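# Unpeg postcards, stack them on mat, box the clothespins

## Task

Remove every postcard from the line and lay them flat, one on top of another, on the mat; then place all of the clothespins inside the box.

## Robot and tools

Robot: two arms, left_arm and right_arm, each ending in a two-finger gripper with a wrist camera. Base positions in the scene frame: left_arm (+0.027, +0.379, +0.040) m, quat_wxyz (+1.000, 0, 0, -0.030); right_arm (-0.039, -0.370, +0.040) m, quat_wxyz (+1.000, 0, 0, -0.020). A two-camera stand sits behind the arms. Loose objects may occasionally get nudged by an outside push.

Frames: the scene frame has its origin at table-top height, halfway between the nominal bases. +z is up, +x points out over the table, +y points toward left_arm. Image left/right does not match arm names. Reported end_effector_position (metres) and end_effector_quat_wxyz use the scene frame. Commanded offsets use each arm's own Hand target axes: the fingers point along +z and close along y. end_effector_position marks the spot between the pads, about 1 cm behind the tips. Reported hand poses can be a few centimetres off, more at long reach.

Action row (used by execute_actions and move): 14 numbers, each in [-1, 1], always all 14 even if one arm is idle. Order: left_arm dx, dy, dz, rx, ry, rz, opening, then right_arm in the same order. The six pose numbers are offsets, not poses: they are measured from that arm's Hand target as it was when the action or move began, along that Hand target's axes. Scale: 1.0 = 0.6 m for dx/dy/dz and 180 degrees for rx/ry/rz, which form a single rotation vector. Opening is absolute: +1 fully open (0.093 m gap), -1 closed. Six zeros re-request the current Hand target. Opening 0 is itself a command (half open), so to leave a gripper alone resend its present value from Tool commands.

execute_actions: actions is a list of actions; each action is a table of up to 15 rows, one row per 1/30 s step; a short table repeats its final row to fill 15 steps. Every row in an action counts from the action's start pose, not the preceding row, while each new action starts from the updated Hand target, so repeating an offset keeps moving. cameras: list of names, ["all"] or [] for none; omitted/null means all when actions is empty, otherwise none. An unknown name rejects the call. An empty actions list returns a full status with images and fields normally omitted.

move: target is one 14-number row or a list of up to 15 rows; every row is an offset from the same starting Hand targets. Each gripper follows a straight line, turning the short way, with no obstacle avoidance; it lags and can overshoot at speed, especially with a nearly straight arm. Avoid paths passing near an arm's own base (route around it). speed: m/s, 0.002 to 2.9, default 0.25 (rotation limited to twice that in rad/s); one value or one per target. blend: metres of corner rounding per target; 0 (default) stops at each. opening_speed: rate on the -1..+1 scale per second, at least 0.2. grip_force: newtons per pad, 10 to 50, one value or one per arm; it persists, and low values close slowly (about 4 s at 40, 8 s at 20, 16 s at 10). blocking=false returns after about 0.5 s while the move continues. A move runs at most 10 s. The first target's openings start immediately; later targets' openings are applied once everything rests at that target. The result adds a "move:" line: done (within 10 mm and 2 degrees), off_target, moving, held, fault; limits=paced means the pose was clipped, limits=held means steps were withheld.

wait: seconds 0 to 10; arms keep their last command; returns early if a running move ends. stop: brakes the running move; needs room if fast. zoom_image: camera is cam_high, cam_left_wrist or cam_right_wrist; region [x0, y0, x1, y1] in pixels, at most 504 by 504, from that camera's newest image. finished_scene: scene integer; ends the scene permanently, so the goal must already hold without the robot.

Result lines: Hand target (last commanded pose after clipping; next offsets start here, and the gripper often rests short of it, so send the remaining gap as an offset), Tool commands, grip_measured (gripper motor on the +1/-1 scale), Joint positions (last entry per arm is the opening in metres), Joint velocities, Joint torques (joints 1 to 3 wrap at ±28 N m), Motor temperatures, and step-by-step end_effector_position for action calls.

Gripping: pads meet near -0.94; each millimetre of object width adds about 0.0208. For a firm grip on a rigid flat object, send at least 0.24 below its width reading; keep sending that value to hold, and send well above it to release. Thin items like postcards may need gentle handling. Readings may be up to 0.02 high.

Motion limits: commanded orientation is clipped to within 40 degrees of the current one per step. Weight and friction make grippers sag, fall short or tilt; check and correct after each move. Joint ranges (rad): waist -2.618 to 3.054, shoulder 0 to 3.142, elbow 0 to 3.142 (straight 2.901), wrist pitch -1.571 to 1.571, wrist yaw -1.571 to 1.571, wrist roll -2.094 to 2.094.

Cameras: cam_high (fixed, 896x504), cam_left_wrist and cam_right_wrist (896x504, posed from joint readings, may lag while moving).

Avoid: objects falling off or being left off the table, drops, releasing moving items, fast impacts or hard pushes, any contact between the two arms (including one gripper closing on the other's fingers), strain on camera cables, and long stretched or loaded holds that heat motors (MOTOR HOT at 75 °C, fold fault at 90 °C, collapse at 100 °C).

Each tool is called after "Request:" by a JSON object that holds its "method" and its "body".

## Session

Request:
{"method": "execute_actions", "body": {"actions": []}}

Scene clock: 0.00 s.
left_arm: end_effector_position=(+0.4104, +0.3908, +0.1244) grip_measured=+1.000 end_effector_quat_wxyz=(+0.541, -0.061, +0.838, +0.039) | right_arm: end_effector_position=(+0.3456, -0.3909, +0.1015) grip_measured=+1.000 end_effector_quat_wxyz=(+0.537, +0.008, +0.842, -0.041)
Joint positions: left_arm=[0.018 1.503 0.393 0.679 -0.171 -0.079 0.093] | right_arm=[0.006 1.62 0.363 0.824 0.048 -0.045 0.093]
Joint velocities: within noise
Joint torques (N m): no reading
Motor temperatures (°C): left_arm=[23 27 29 31 25 26 23] | right_arm=[23 29 32 31 24 27 25]
Heat: left arm: 31 °C; right arm: 32 °C.
Hand target: left_arm +0.4159, +0.3907, +0.1368; +0.558, -0.063, +0.827, +0.037 | right_arm +0.3500, -0.3910, +0.1101; +0.549, +0.009, +0.835, -0.042
Tool commands: left_gripper/opening=+1.0 right_gripper/opening=+1.0

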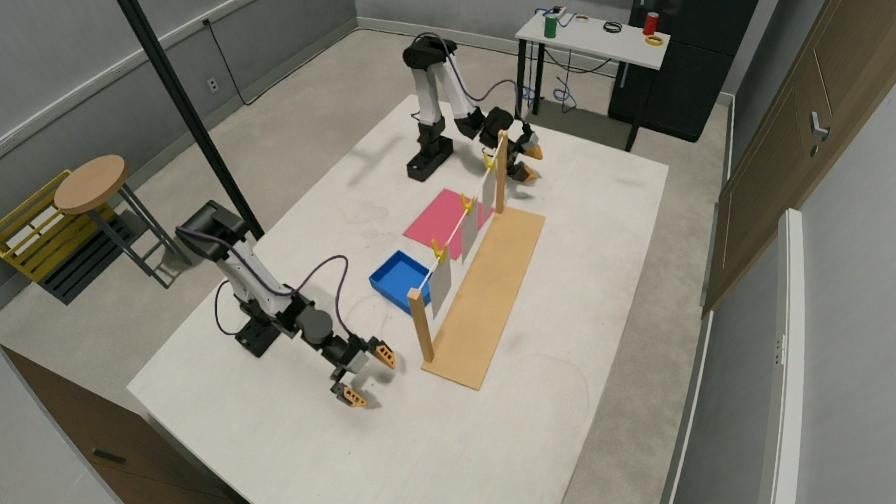

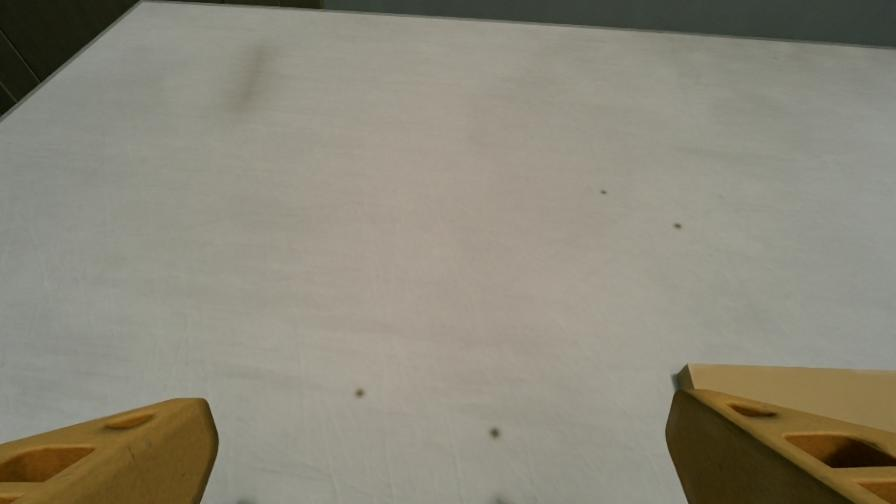

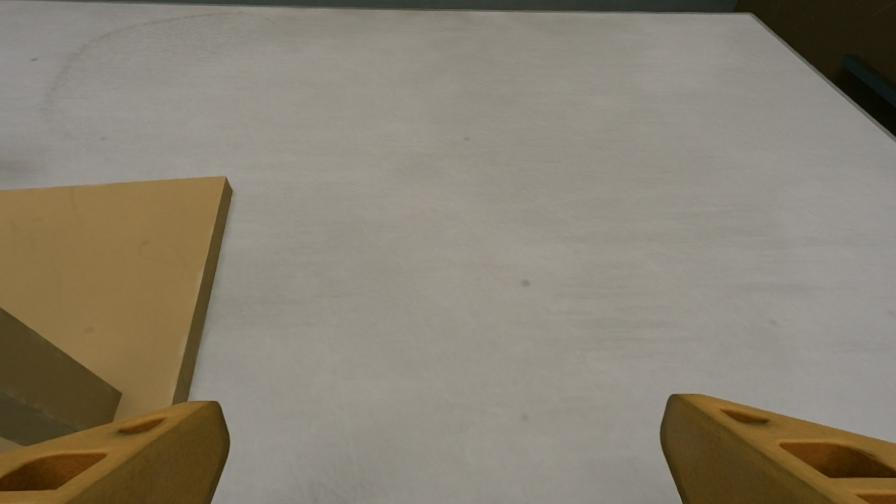

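Request:
{"method": "zoom_image", "body": {"camera": "cam_high", "region": [360, 110, 570, 230]}}

Request:
{"method": "zoom_image", "body": {"camera": "cam_high", "region": [360, 220, 570, 400]}}

Scaled by 2.400 from the camera's 896x504 image, which has a finer 1280x720 frame.

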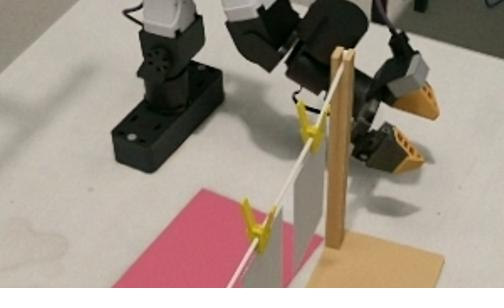

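Scaled by 2.400 from the camera's 896x504 image, which has a finer 1280x720 frame.

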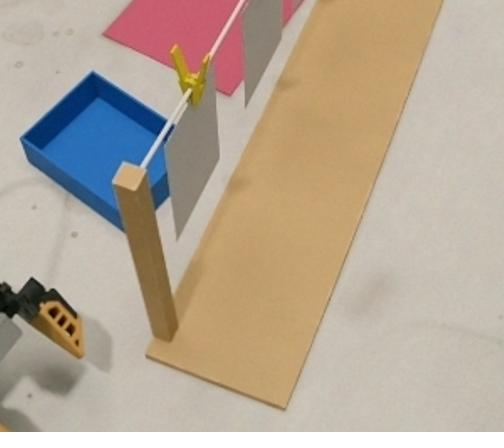

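Request:
{"method": "move", "body": {"target": [[-0.029,0.014,-0.373,0,-0.06,0,1,-0.06,0.046,-0.30,0,-0.06,0,1],[-0.137,-0.397,-0.511,0,-0.122,0,1,-0.262,0.267,-0.399,0,-0.12,0,1]], "blend": [0.03,0], "speed": 0.4, "cameras": ["all"]}}

Scene clock: 38.20 s.
left_arm: end_effector_position=(+0.1977, +0.1211, +0.3188) grip_measured=+1.000 end_effector_quat_wxyz=(+0.706, +0.016, +0.708, +0.017) | right_arm: end_effector_position=(+0.2022, -0.2096, +0.3245) grip_measured=+1.000 end_effector_quat_wxyz=(+0.688, -0.016, +0.723, -0.056)
Joint positions: left_arm=[-1.5 1.278 0.79 0.139 -1.561 -0.302 0.093] | right_arm=[1.202 0.923 0.596 0.19 1.218 0.026 0.093]
Joint torques (N m): left_arm=[0.62 -2.95 9.89 1.35 -0.39 -0.15] | right_arm=[0.29 -1.2 10.03 1.94 0.05 -0.08]
Motor temperatures (°C): left_arm=[23 29 31 36 25 26 23] | right_arm=[23 32 36 38 24 26 25]
Heat: left arm: 36 °C; right arm: 38 °C.
Hand target: left_arm +0.1993, +0.1198, +0.3297; +0.705, -0.054, +0.705, +0.048 | right_arm +0.2029, -0.2076, +0.3391; +0.696, +0.001, +0.717, -0.043
Off the commanded pose: left_arm 0.011 m, 9 deg | right_arm 0.015 m, 3 deg.
joint sent to its limit (left arm) — joint 5 (wrist yaw), lower limit. The joint targets are off in orientation, not in position.
move: off_target (left_arm, right_arm)
camera_calibration:
cam_left_wrist: T_world_to_cam=[[-0.0103259, -0.997653, -0.0676961, 0.145162], [-0.41861, 0.0657947, -0.905779, 0.403952], [0.908107, 0.0189853, -0.418307, 0.0372851], [0, 0, 0, 1]] pos_world=[0.136739, 0.117536, 0.391315]
cam_right_wrist: T_world_to_cam=[[-0.0622372, -0.993535, 0.0949461, -0.227725], [-0.478423, -0.0537905, -0.876481, 0.409199], [0.875921, -0.0999741, -0.471982, 0.0375109], [0, 0, 0, 1]] pos_world=[0.14874, -0.200492, 0.397981]

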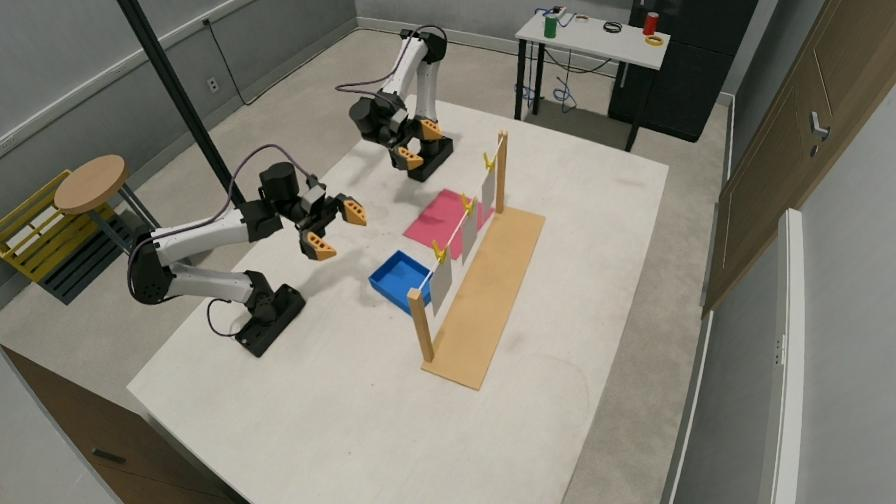

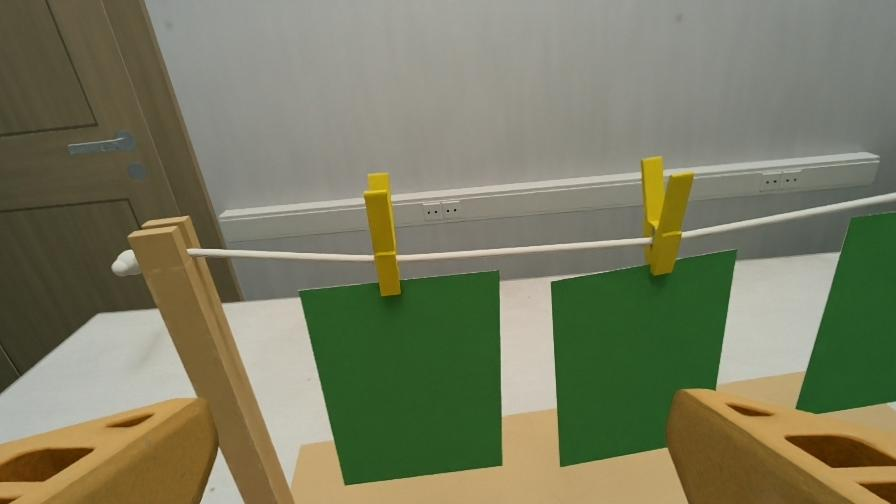

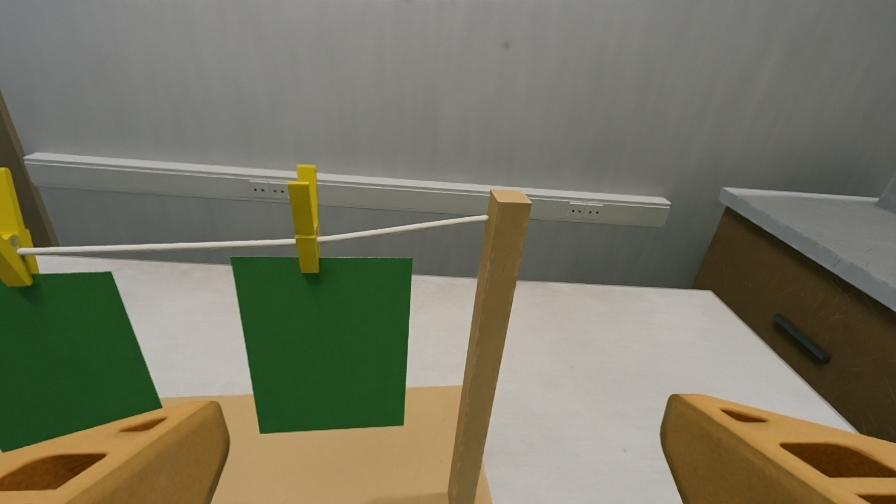

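Request:
{"method": "zoom_image", "body": {"camera": "cam_left_wrist", "region": [280, 140, 520, 500]}}

Request:
{"method": "zoom_image", "body": {"camera": "cam_left_wrist", "region": [540, 140, 760, 300]}}

Request:
{"method": "zoom_image", "body": {"camera": "cam_right_wrist", "region": [220, 140, 440, 300]}}

Scaled by 1.400 from the camera's 896x504 image, which has a finer 1280x720 frame.

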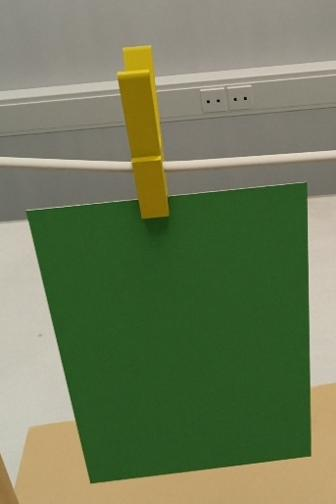

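Scaled by 2.291 from the camera's 896x504 image, which has a finer 1280x720 frame.

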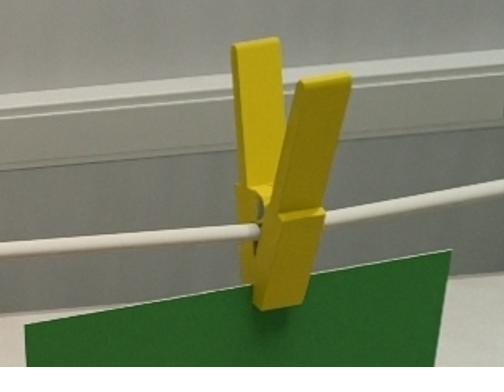

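Scaled by 2.291 from the camera's 896x504 image, which has a finer 1280x720 frame.

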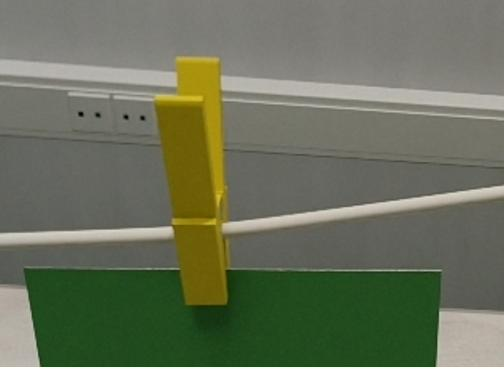

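Request:
{"method": "move", "body": {"target": [[-0.151,0.098,0.014,0,0,0,1,0,0,0,0,0,0,1],[-0.1505,0.0753,0.3998,0.4437,0.3753,-0.3215,1,0.181,0.567,0.034,-0.1545,0.0047,0.5223,1]], "blend": [0.03,0], "speed": 0.35, "cameras": ["all"]}}

Scene clock: 78.67 s.
left_arm: end_effector_position=(+0.4292, +0.1987, +0.4080) grip_measured=+1.000 end_effector_quat_wxyz=(+0.050, +0.046, +0.714, -0.697) | right_arm: end_effector_position=(+0.2441, +0.1186, +0.2005) grip_measured=+1.000 end_effector_quat_wxyz=(+0.497, +0.364, +0.503, +0.606)
Joint positions: left_arm=[0.032 1.846 1.787 -0.527 1.527 -0.849 0.093] | right_arm=[1.338 2.472 1.398 1.508 0.997 1.139 0.093]
Joint torques (N m): left_arm=[0.34 -7.69 9.74 1.4 0.49 -0.04] | right_arm=[0.75 -10.3 7.84 1.77 -0.38 0.1]
Motor temperatures (°C): left_arm=[23 28 36 35 25 26 23] | right_arm=[23 30 39 37 24 26 24]
Heat: left arm: 36 °C; right arm: 39 °C.
Hand target: left_arm +0.4300, +0.2000, +0.4196; +0.062, +0.061, +0.705, -0.704 | right_arm +0.2401, +0.1238, +0.2096; +0.482, +0.371, +0.483, +0.629
Off the commanded pose: left_arm 0.012 m, 3 deg | right_arm 0.011 m, 4 deg.
move: off_target (left_arm, right_arm)
camera_calibration:
cam_left_wrist: T_world_to_cam=[[-0.156885, -0.0135669, 0.987524, -0.332217], [-0.900864, 0.411763, -0.137461, 0.401203], [-0.40476, -0.91119, -0.0768213, 0.471935], [0, 0, 0, 1]] pos_world=[0.50033, 0.260315, 0.419477]
cam_right_wrist: T_world_to_cam=[[0.226415, 0.004961, -0.974018, 0.138218], [-0.626818, 0.766153, -0.141805, 0.129897], [0.745544, 0.642639, 0.176579, -0.211162], [0, 0, 0, 1]] pos_world=[0.207558, 0.0354945, 0.190334]

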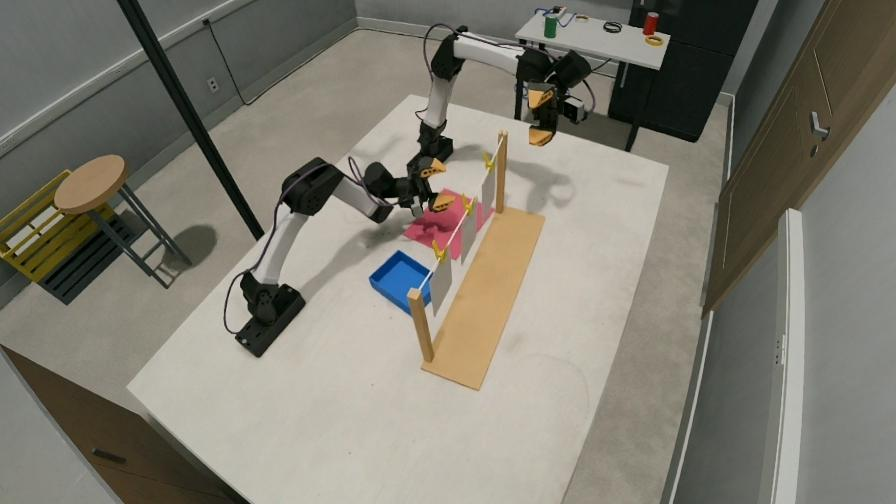

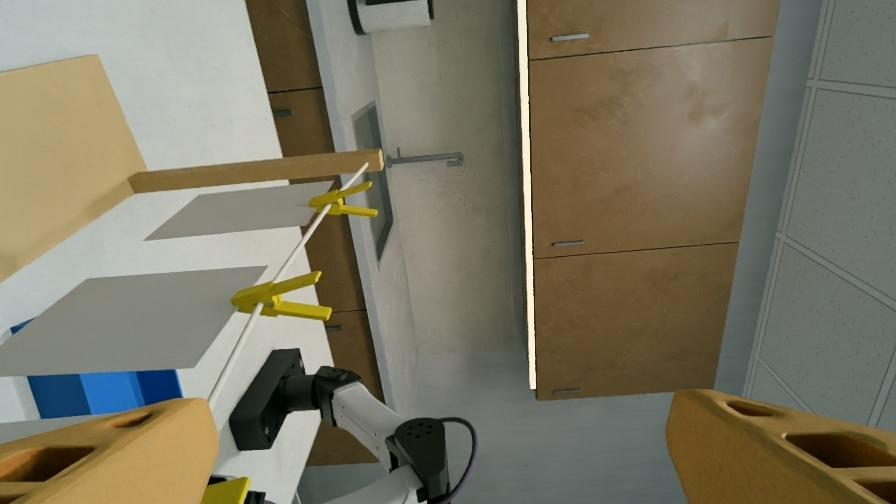

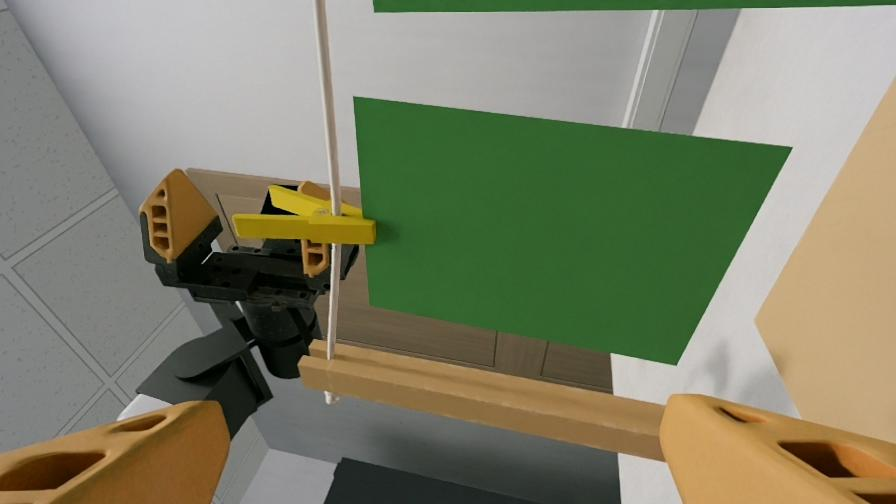

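Request:
{"method": "move", "body": {"target": [[0,0,0,0,0,0,1,0.031,-0.136,0.0185,-0.039,0,0,1],[0,0,0,0,0,0,1,0.011,-0.1875,0.146,-0.039,0,0,1]], "blend": [0.02,0], "speed": 0.2, "cameras": ["all"]}}

Scene clock: 97.13 s.
left_arm: end_effector_position=(+0.4315, +0.1987, +0.4118) grip_measured=+1.000 end_effector_quat_wxyz=(+0.055, +0.050, +0.713, -0.697) | right_arm: end_effector_position=(+0.3505, +0.1555, +0.1308) grip_measured=+1.000 end_effector_quat_wxyz=(+0.510, +0.344, +0.443, +0.653)
Joint positions: left_arm=[0.032 1.846 1.787 -0.472 1.527 -0.892 0.093] | right_arm=[1.155 3.019 2.105 1.469 0.787 1.154 0.093]
Joint torques (N m): left_arm=[0.32 -8.34 7.92 1.38 0.49 -0.06] | right_arm=[0.34 -11.15 8.06 1.43 -0.44 0.02]
Motor temperatures (°C): left_arm=[23 31 39 35 25 25 23] | right_arm=[23 37 38 36 24 26 24]
Heat: left arm: 39 °C; right arm: 38 °C.
Hand target: left_arm +0.4300, +0.2000, +0.4195; +0.062, +0.061, +0.705, -0.704 | right_arm +0.3481, +0.1598, +0.1236; +0.504, +0.341, +0.444, +0.658
Off the commanded pose: left_arm 0.008 m, 2 deg | right_arm 0.009 m, 1 deg.
move: done
camera_calibration:
cam_left_wrist: T_world_to_cam=[[-0.1685, -0.0116874, 0.985632, -0.330195], [-0.899486, 0.410795, -0.148902, 0.40823], [-0.403153, -0.911653, -0.0797317, 0.473725], [0, 0, 0, 1]] pos_world=[0.502543, 0.260314, 0.424008]
cam_right_wrist: T_world_to_cam=[[0.352476, 0.093969, -0.931091, -0.0175989], [-0.612861, 0.775082, -0.153782, 0.153654], [0.707221, 0.624834, 0.330787, -0.305849], [0, 0, 0, 1]] pos_world=[0.316675, 0.0736643, 0.108414]

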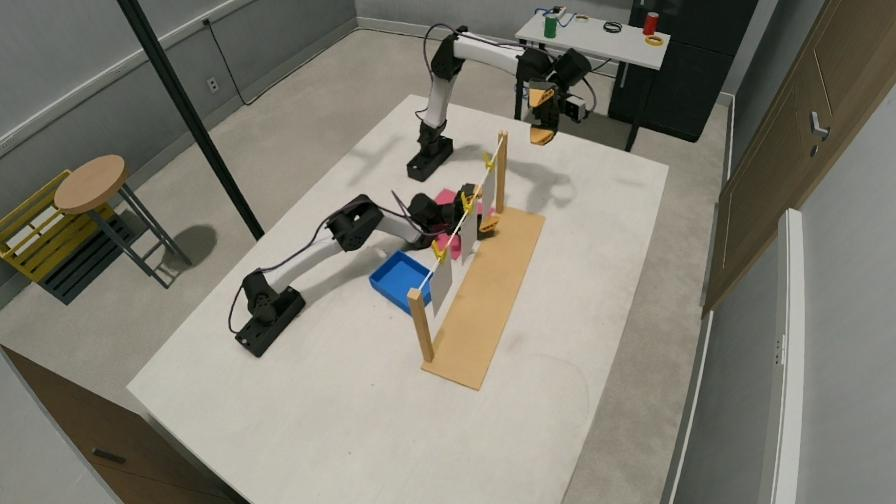

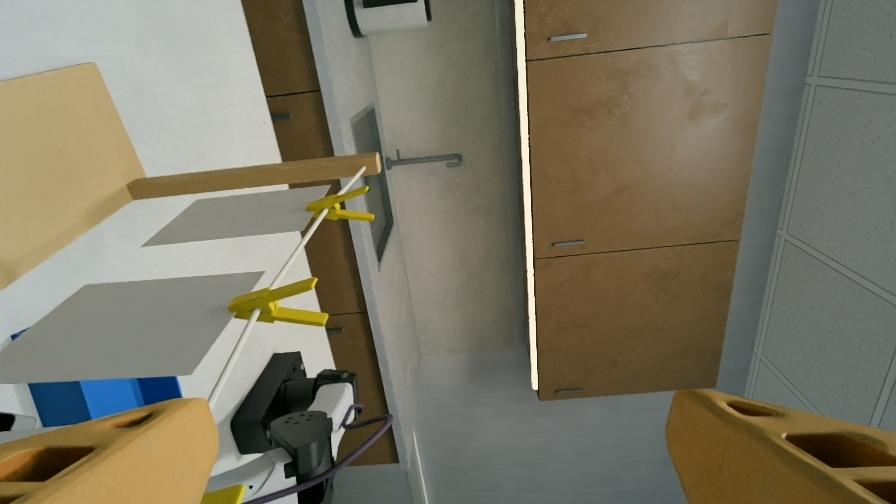

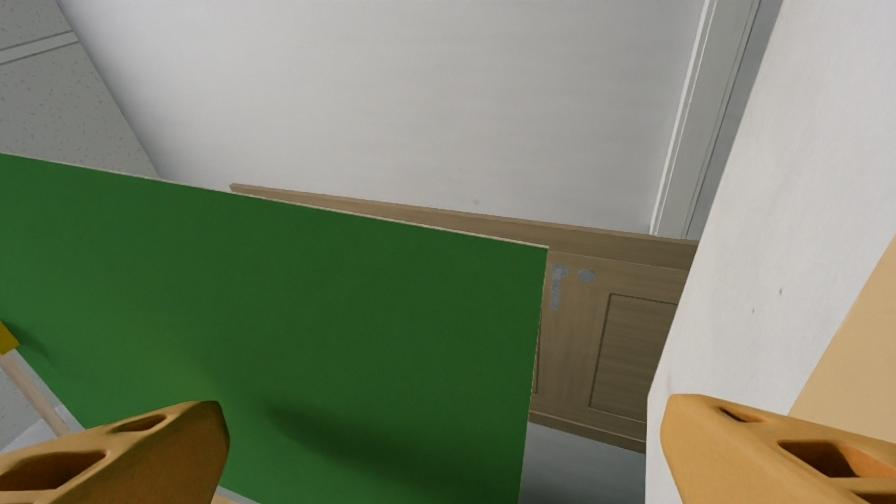

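Request:
{"method": "move", "body": {"target": [[0,0,0,0,0,0,1,0,0,0,0,0,0,-0.3],[0,0,0,0,0,0,1,0.0337,0.1043,-0.0925,0,0,0,-0.3],[0,0,0,0,0,0,1,0.0583,0.2265,-0.1415,0,0,0,-0.3],[0,0,0,0,0,0,1,0.0653,0.31,-0.1358,0.056,0,0,-0.3],[0,0,0,0,0,0,1,0.0623,0.2838,-0.134,0.056,0,0,-0.3]], "blend": [0,0.02,0.02,0.01,0], "speed": 0.12, "cameras": ["all"]}}

Scene clock: 124.13 s.
left_arm: end_effector_position=(+0.4340, +0.1986, +0.4142) grip_measured=+1.000 end_effector_quat_wxyz=(+0.058, +0.052, +0.712, -0.698) | right_arm: end_effector_position=(+0.2043, +0.1642, +0.2406) grip_measured=-0.298 end_effector_quat_wxyz=(+0.478, +0.373, +0.509, +0.611)
Joint positions: left_arm=[0.032 1.846 1.78 -0.41 1.528 -0.939 0.093] | right_arm=[1.439 2.458 1.598 1.31 1.084 1.136 0.031]
Joint torques (N m): left_arm=[0.47 -9.11 6.39 1.42 0.44 0] | right_arm=[-0.24 -14.11 5.46 1.36 -0.25 0.08]
Heat: left arm: 39 °C; right arm: 40 °C.
Hand target: left_arm +0.4300, +0.2000, +0.4195; +0.062, +0.061, +0.705, -0.704 | right_arm +0.2050, +0.1599, +0.2515; +0.472, +0.384, +0.500, +0.616
Off the commanded pose: left_arm 0.007 m, 2 deg | right_arm 0.012 m, 2 deg.
move: off_target (right_arm); blend cut to 0.0079 m at target 4
camera_calibration:
cam_left_wrist: T_world_to_cam=[[-0.176761, -0.00949761, 0.984208, -0.328397], [-0.898448, 0.409897, -0.157403, 0.413976], [-0.401929, -0.912082, -0.0809868, 0.47487], [0, 0, 0, 1]] pos_world=[0.504753, 0.260313, 0.42683]
cam_right_wrist: T_world_to_cam=[[0.194978, 0.0292598, -0.980371, 0.190004], [-0.647612, 0.754522, -0.106279, 0.0731131], [0.736602, 0.655622, 0.166064, -0.215644], [0, 0, 0, 1]] pos_world=[0.169146, 0.0806562, 0.229855]

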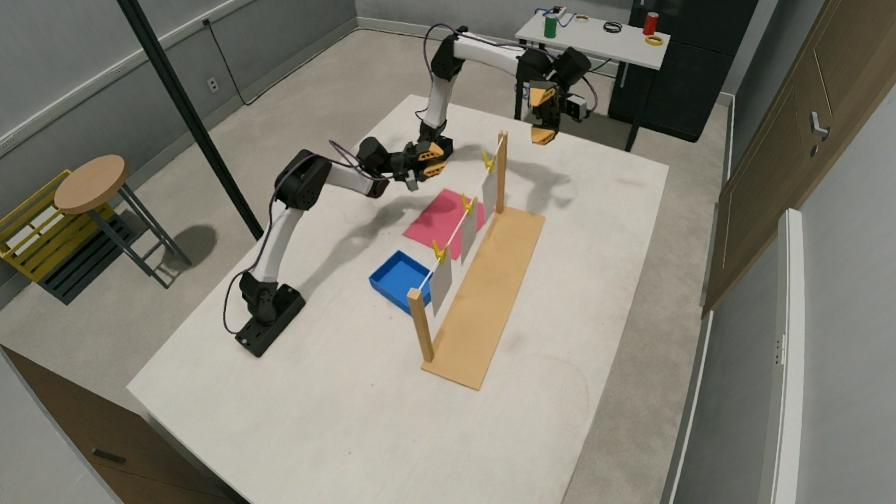

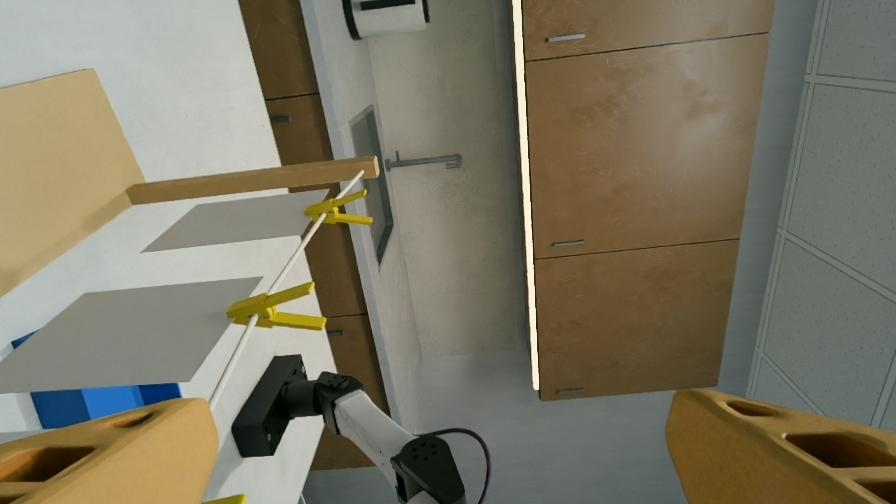

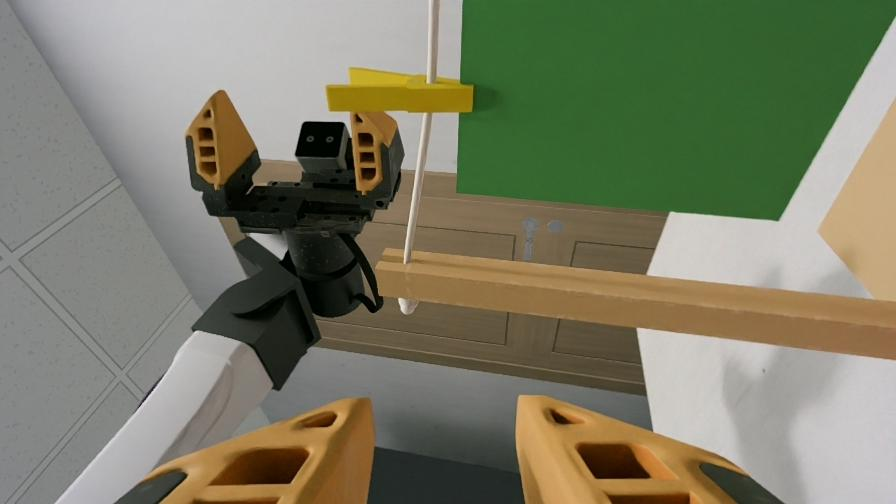

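Request:
{"method": "move", "body": {"target": [[0,0,0,0,0,0,1,-0.1955,-0.2708,0.0623,-0.1227,0.2203,-0.4537,1],[0,0,0,0,0,0,1,-0.0882,-0.3295,0.18,-0.1227,0.2203,-0.4537,1]], "blend": [0,0], "speed": [0.3,0.15], "cameras": ["cam_high","cam_right_wrist"]}}

Scene clock: 172.70 s.
left_arm: end_effector_position=(+0.4354, +0.1986, +0.4128) grip_measured=+1.000 end_effector_quat_wxyz=(+0.057, +0.051, +0.712, -0.698) | right_arm: end_effector_position=(+0.3611, +0.1388, +0.0759) grip_measured=+1.000 end_effector_quat_wxyz=(+0.621, -0.323, +0.635, +0.326)
Joint positions: left_arm=[0.032 1.846 1.767 -0.371 1.528 -0.969 0.093] | right_arm=[0.925 2.643 1.485 1.142 -0.069 0.012 0.093]
Joint torques (N m): left_arm=[0.32 -9.66 6.31 1.43 0.41 -0.01] | right_arm=[0.91 -11.22 8.2 2.15 -0.06 -0.16]
Motor temperatures (°C): left_arm=[23 37 36 37 24 25 22] | right_arm=[23 48 37 35 24 26 24]
Heat: left arm: 37 °C; right arm: 48 °C.
Hand target: left_arm +0.4300, +0.2000, +0.4195; +0.062, +0.061, +0.705, -0.704 | right_arm +0.3600, +0.1468, +0.0803; +0.627, -0.327, +0.627, +0.327
Off the commanded pose: left_arm 0.009 m, 2 deg | right_arm 0.009 m, 1 deg.
move: done
camera_calibration:
cam_right_wrist: T_world_to_cam=[[0.811313, -0.584257, -0.0203513, -0.211598], [-0.276015, -0.35213, -0.894327, 0.255665], [0.515351, 0.731196, -0.446951, -0.171177], [0, 0, 0, 1]] pos_world=[0.330456, 0.0915631, 0.147834]
Images, in order (width x height): cam_high 896x504, cam_right_wrist 896x504.

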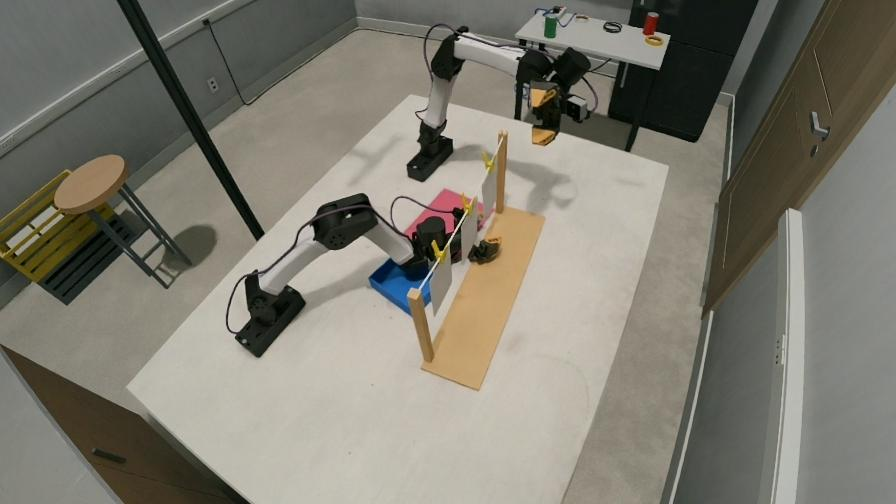

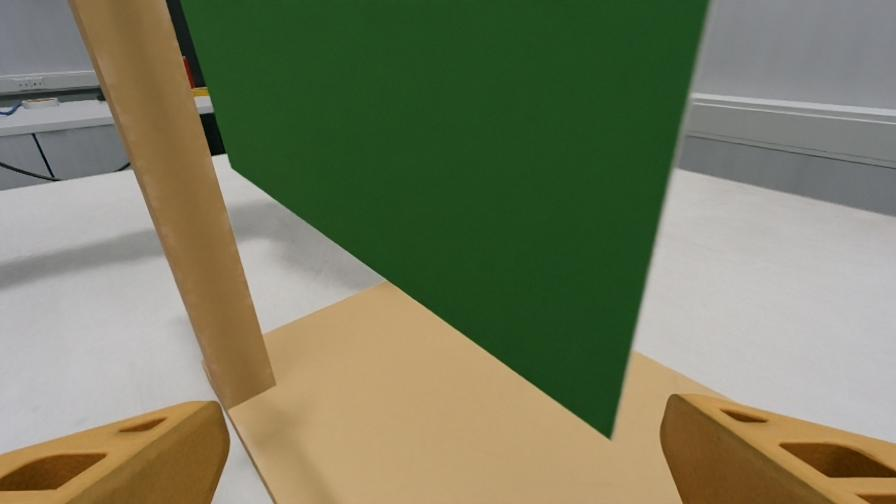

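Request:
{"method": "move", "body": {"target": [[0,0,0,0,0,0,1,-0.1167,0,0,0,0,0,1],[0,0,0,0,0,0,1,-0.175,0.153,-0.1012,-0.150,-0.001,0.2632,1],[0,0,0,0,0,0,1,-0.31,0.1912,-0.1278,-0.103,0.0665,0.4439,1]], "blend": [0.01,0.02,0], "speed": 0.15, "cameras": ["cam_high","cam_right_wrist","cam_left_wrist"]}}

Scene clock: 210.10 s.
left_arm: end_effector_position=(+0.4362, +0.1985, +0.4122) grip_measured=+1.000 end_effector_quat_wxyz=(+0.056, +0.050, +0.712, -0.698) | right_arm: end_effector_position=(+0.2260, +0.1506, +0.2405) grip_measured=+1.000 end_effector_quat_wxyz=(+0.149, +0.032, +0.706, +0.692)
Joint positions: left_arm=[0.032 1.846 1.76 -0.349 1.528 -0.985 0.093] | right_arm=[1.054 2.053 1.188 0.866 -0.3 1.403 0.093]
Joint torques (N m): left_arm=[0.27 -9.81 6.19 1.46 0.39 -0.02] | right_arm=[0.72 -13.23 7.34 2.18 -0.01 0.01]
Heat: left arm: 38 °C; right arm: 50 °C.
Hand target: left_arm +0.4301, +0.2000, +0.4195; +0.062, +0.061, +0.705, -0.704 | right_arm +0.2218, +0.1498, +0.2659; +0.154, +0.031, +0.690, +0.707
Off the commanded pose: left_arm 0.010 m, 2 deg | right_arm 0.026 m, 3 deg.
move: off_target (right_arm)
camera_calibration:
cam_left_wrist: T_world_to_cam=[[-0.171099, -0.00785876, 0.985223, -0.329146], [-0.899575, 0.409105, -0.152962, 0.41452], [-0.401857, -0.912453, -0.0770669, 0.473977], [0, 0, 0, 1]] pos_world=[0.507047, 0.260313, 0.424216]
cam_right_wrist: T_world_to_cam=[[0.152434, -0.0472506, -0.987183, 0.208839], [-0.971276, -0.191829, -0.140796, 0.321487], [-0.182718, 0.98029, -0.0751347, -0.00575863], [0, 0, 0, 1]] pos_world=[0.279366, 0.0771835, 0.250994]

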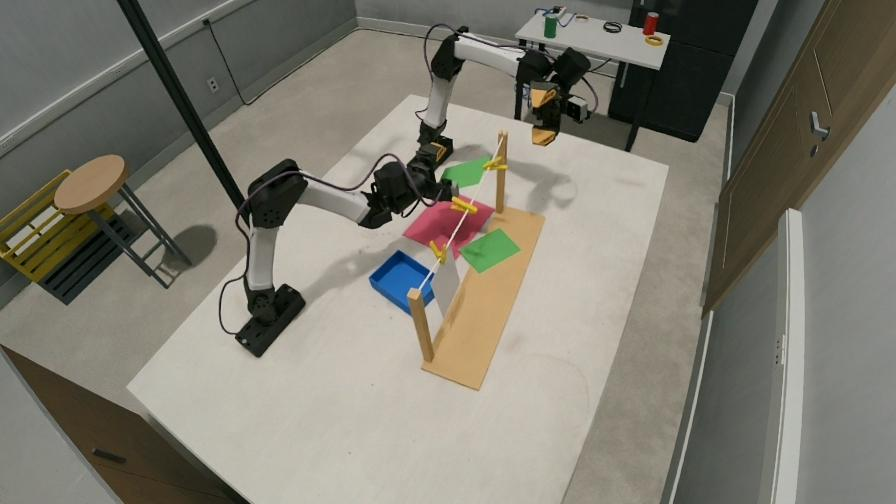

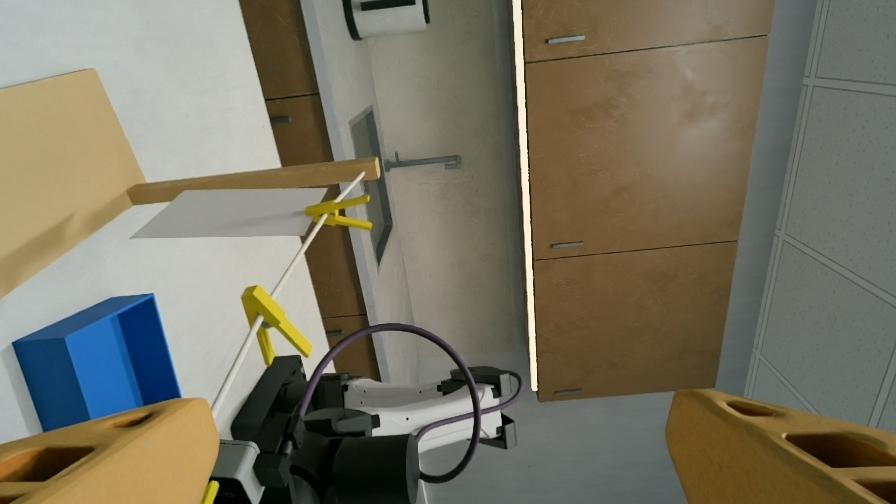

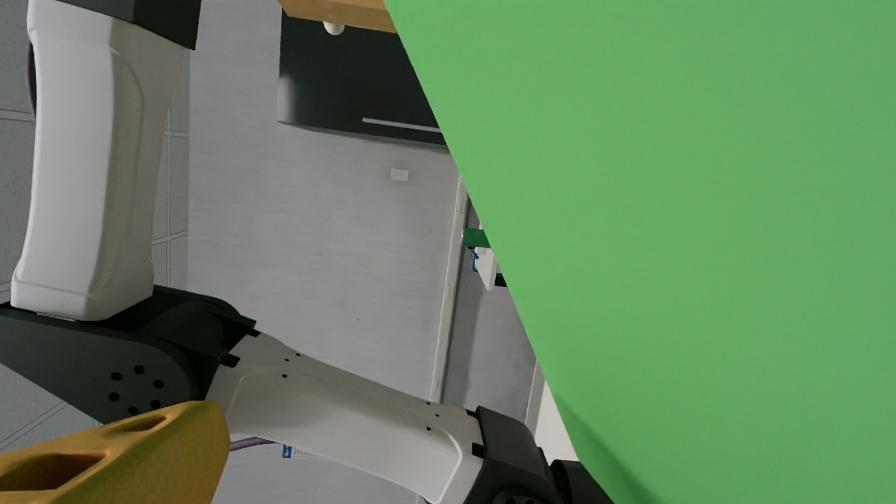

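Request:
{"method": "zoom_image", "body": {"camera": "cam_high", "region": [360, 110, 570, 310]}}

Scaled by 2.400 from the camera's 896x504 image, which has a finer 1280x720 frame.

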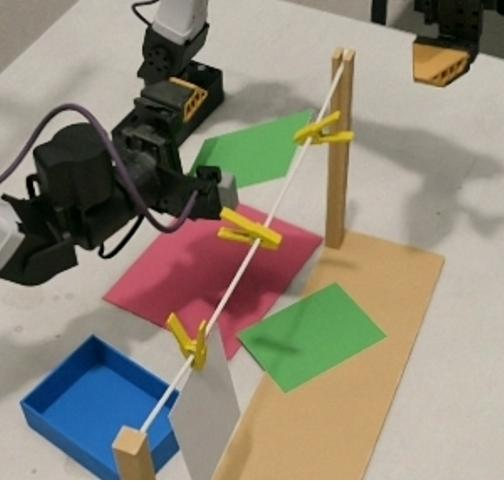

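Request:
{"method": "move", "body": {"target": [[0,0,0,0,0,0,1,-0.005,0.0296,0.0014,0,0,0,0],[0,0,0,0,0,0,1,-0.005,0.0296,0.0014,0,0,0,-1]], "speed": 0.1, "opening_speed": 0.8, "grip_force": [50,25], "cameras": ["cam_high","cam_right_wrist"]}}

Request:
{"method": "zoom_image", "body": {"camera": "cam_high", "region": [360, 110, 570, 310]}}

Scene clock: 237.27 s.
left_arm: end_effector_position=(+0.4362, +0.1985, +0.4122) grip_measured=+1.000 end_effector_quat_wxyz=(+0.056, +0.050, +0.712, -0.698) | right_arm: end_effector_position=(+0.2241, +0.1474, +0.2477) grip_measured=-0.987 end_effector_quat_wxyz=(+0.145, +0.035, +0.714, +0.684)
Joint positions: left_arm=[0.032 1.846 1.76 -0.348 1.528 -0.986 0.093] | right_arm=[1.054 2.013 1.188 0.802 -0.3 1.405 0]
Joint torques (N m): left_arm=[0.32 -9.84 6.11 1.45 0.4 -0.01] | right_arm=[0.72 -13 9.48 2.16 -0.02 0.03]
Motor temperatures (°C): left_arm=[23 39 35 37 24 25 22] | right_arm=[23 54 41 40 24 25 24]
Heat: left arm: 39 °C; right arm: 54 °C.
Hand target: left_arm +0.4301, +0.2000, +0.4195; +0.062, +0.061, +0.705, -0.704 | right_arm +0.2218, +0.1498, +0.2839; +0.154, +0.031, +0.690, +0.707
Off the commanded pose: left_arm 0.010 m, 2 deg | right_arm 0.036 m, 4 deg.
grip_force (N): 50, 25
move: off_target (right_arm); target 2's new opening was sent with right_arm's hand 0.036 m and 4 deg from that target
camera_calibration:
cam_right_wrist: T_world_to_cam=[[0.13856, -0.0675435, -0.988048, 0.222377], [-0.973197, -0.194188, -0.123202, 0.316425], [-0.183545, 0.978636, -0.0926398, 0.00234183], [0, 0, 0, 1]] pos_world=[0.277561, 0.0741741, 0.25892]
Images, in order (width x height): cam_high 896x504, cam_right_wrist 896x504.

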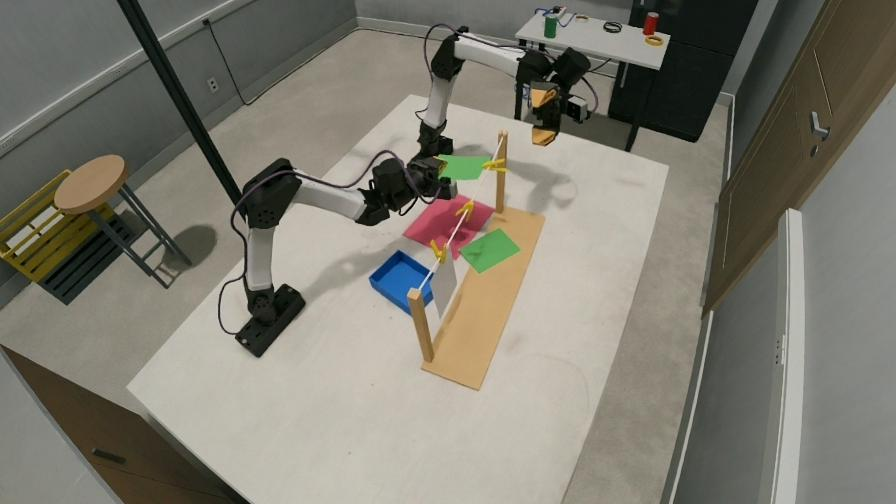

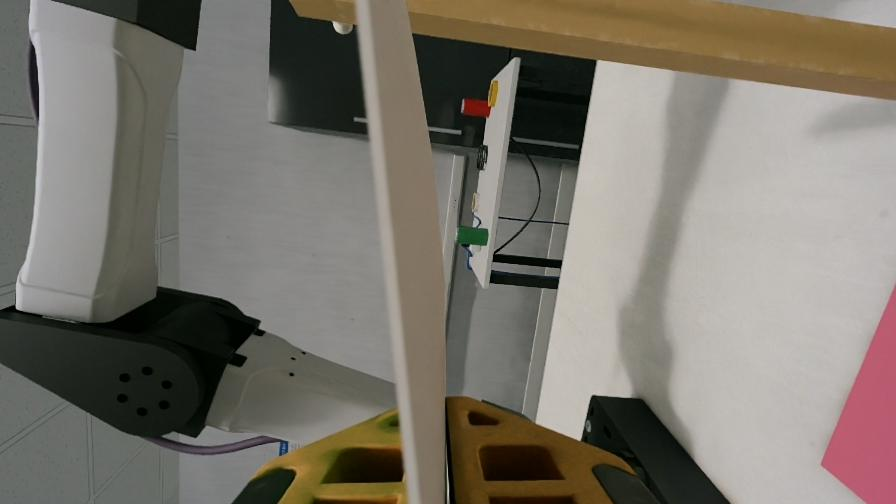

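Scaled by 2.400 from the camera's 896x504 image, which has a finer 1280x720 frame.

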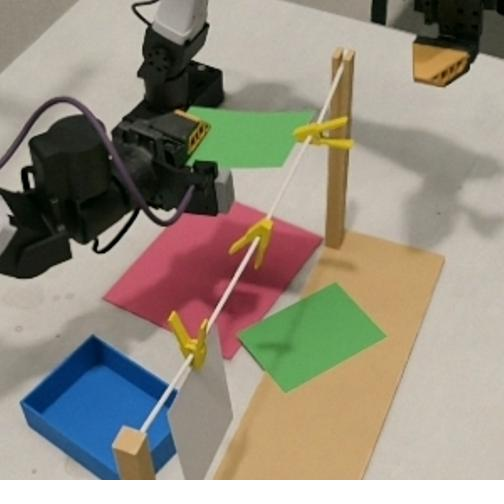

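Request:
{"method": "move", "body": {"target": [[-0.0647,0.113,0.0583,0,0,0,1,0.005,-0.031,-0.0015,0,0,0,-1],[-0.0323,0.2005,0.0583,0,0,0,1,0.005,-0.031,-0.0015,0,0,0,-1]], "speed": 0.2, "blend": [0.02,0], "cameras": ["all"]}}

Request:
{"method": "zoom_image", "body": {"camera": "cam_high", "region": [400, 110, 570, 230]}}

Scene clock: 260.00 s.
left_arm: end_effector_position=(+0.4709, +0.1674, +0.2992) grip_measured=+1.000 end_effector_quat_wxyz=(+0.047, +0.058, +0.715, -0.696) | right_arm: end_effector_position=(+0.2241, +0.1474, +0.2570) grip_measured=-0.987 end_effector_quat_wxyz=(+0.151, +0.030, +0.701, +0.696)
Joint positions: left_arm=[-0.035 2.02 1.523 0.17 1.484 -1.097 0.093] | right_arm=[1.054 2.013 1.188 0.842 -0.3 1.405 0]
Joint torques (N m): left_arm=[-0.29 -10.51 6.41 1.55 0.14 0.01] | right_arm=[0.7 -9.51 7.34 2.39 -0.01 0.02]
Motor temperatures (°C): left_arm=[23 40 35 37 24 25 22] | right_arm=[23 56 43 41 24 25 24]
Heat: left arm: 40 °C; right arm: 56 °C.
Hand target: left_arm +0.4701, +0.1652, +0.3044; +0.062, +0.061, +0.705, -0.704 | right_arm +0.2219, +0.1497, +0.2651; +0.154, +0.031, +0.690, +0.707
Off the commanded pose: left_arm 0.006 m, 2 deg | right_arm 0.009 m, 2 deg.
grip_force (N): 50, 25
move: done
camera_calibration:
cam_left_wrist: T_world_to_cam=[[-0.169104, -0.0135816, 0.985505, -0.212236], [-0.890065, 0.431556, -0.14678, 0.431146], [-0.423307, -0.901984, -0.0850665, 0.461549], [0, 0, 0, 1]] pos_world=[0.543235, 0.227364, 0.311706]
cam_right_wrist: T_world_to_cam=[[0.15926, -0.0342098, -0.986644, 0.221729], [-0.970332, -0.189578, -0.150054, 0.323204], [-0.181912, 0.98127, -0.063387, -0.00512684], [0, 0, 0, 1]] pos_world=[0.27737, 0.0738883, 0.26694]

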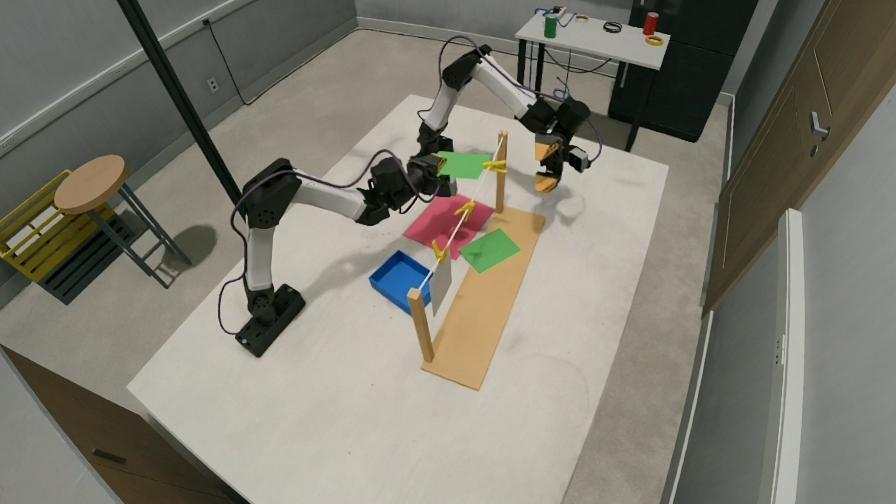

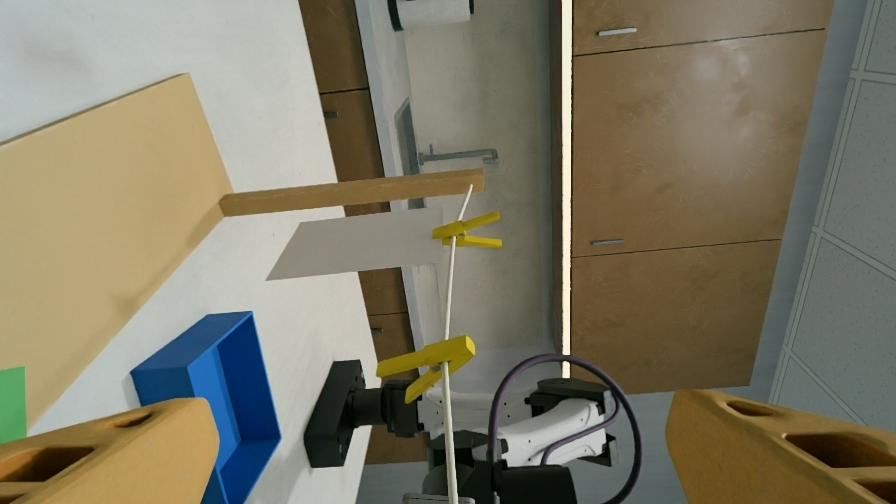

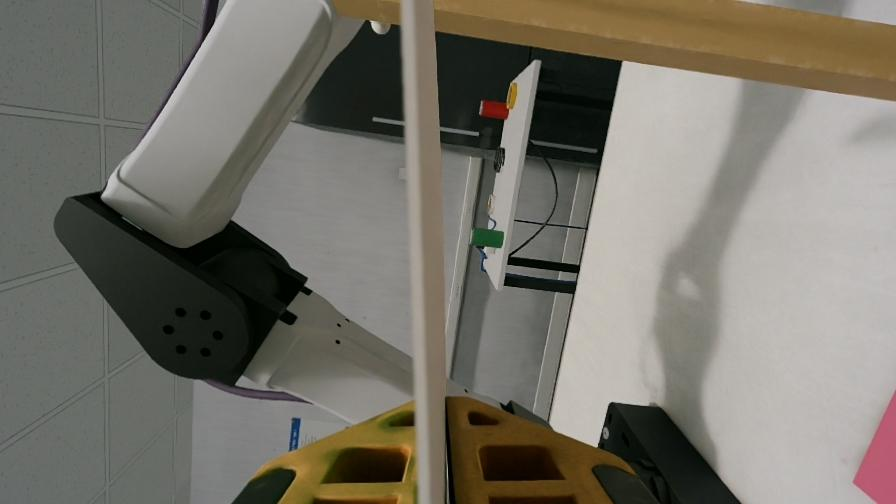

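Scaled by 2.965 from the camera's 896x504 image, which has a finer 1280x720 frame.

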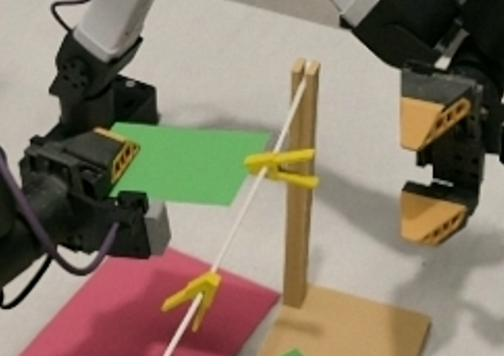

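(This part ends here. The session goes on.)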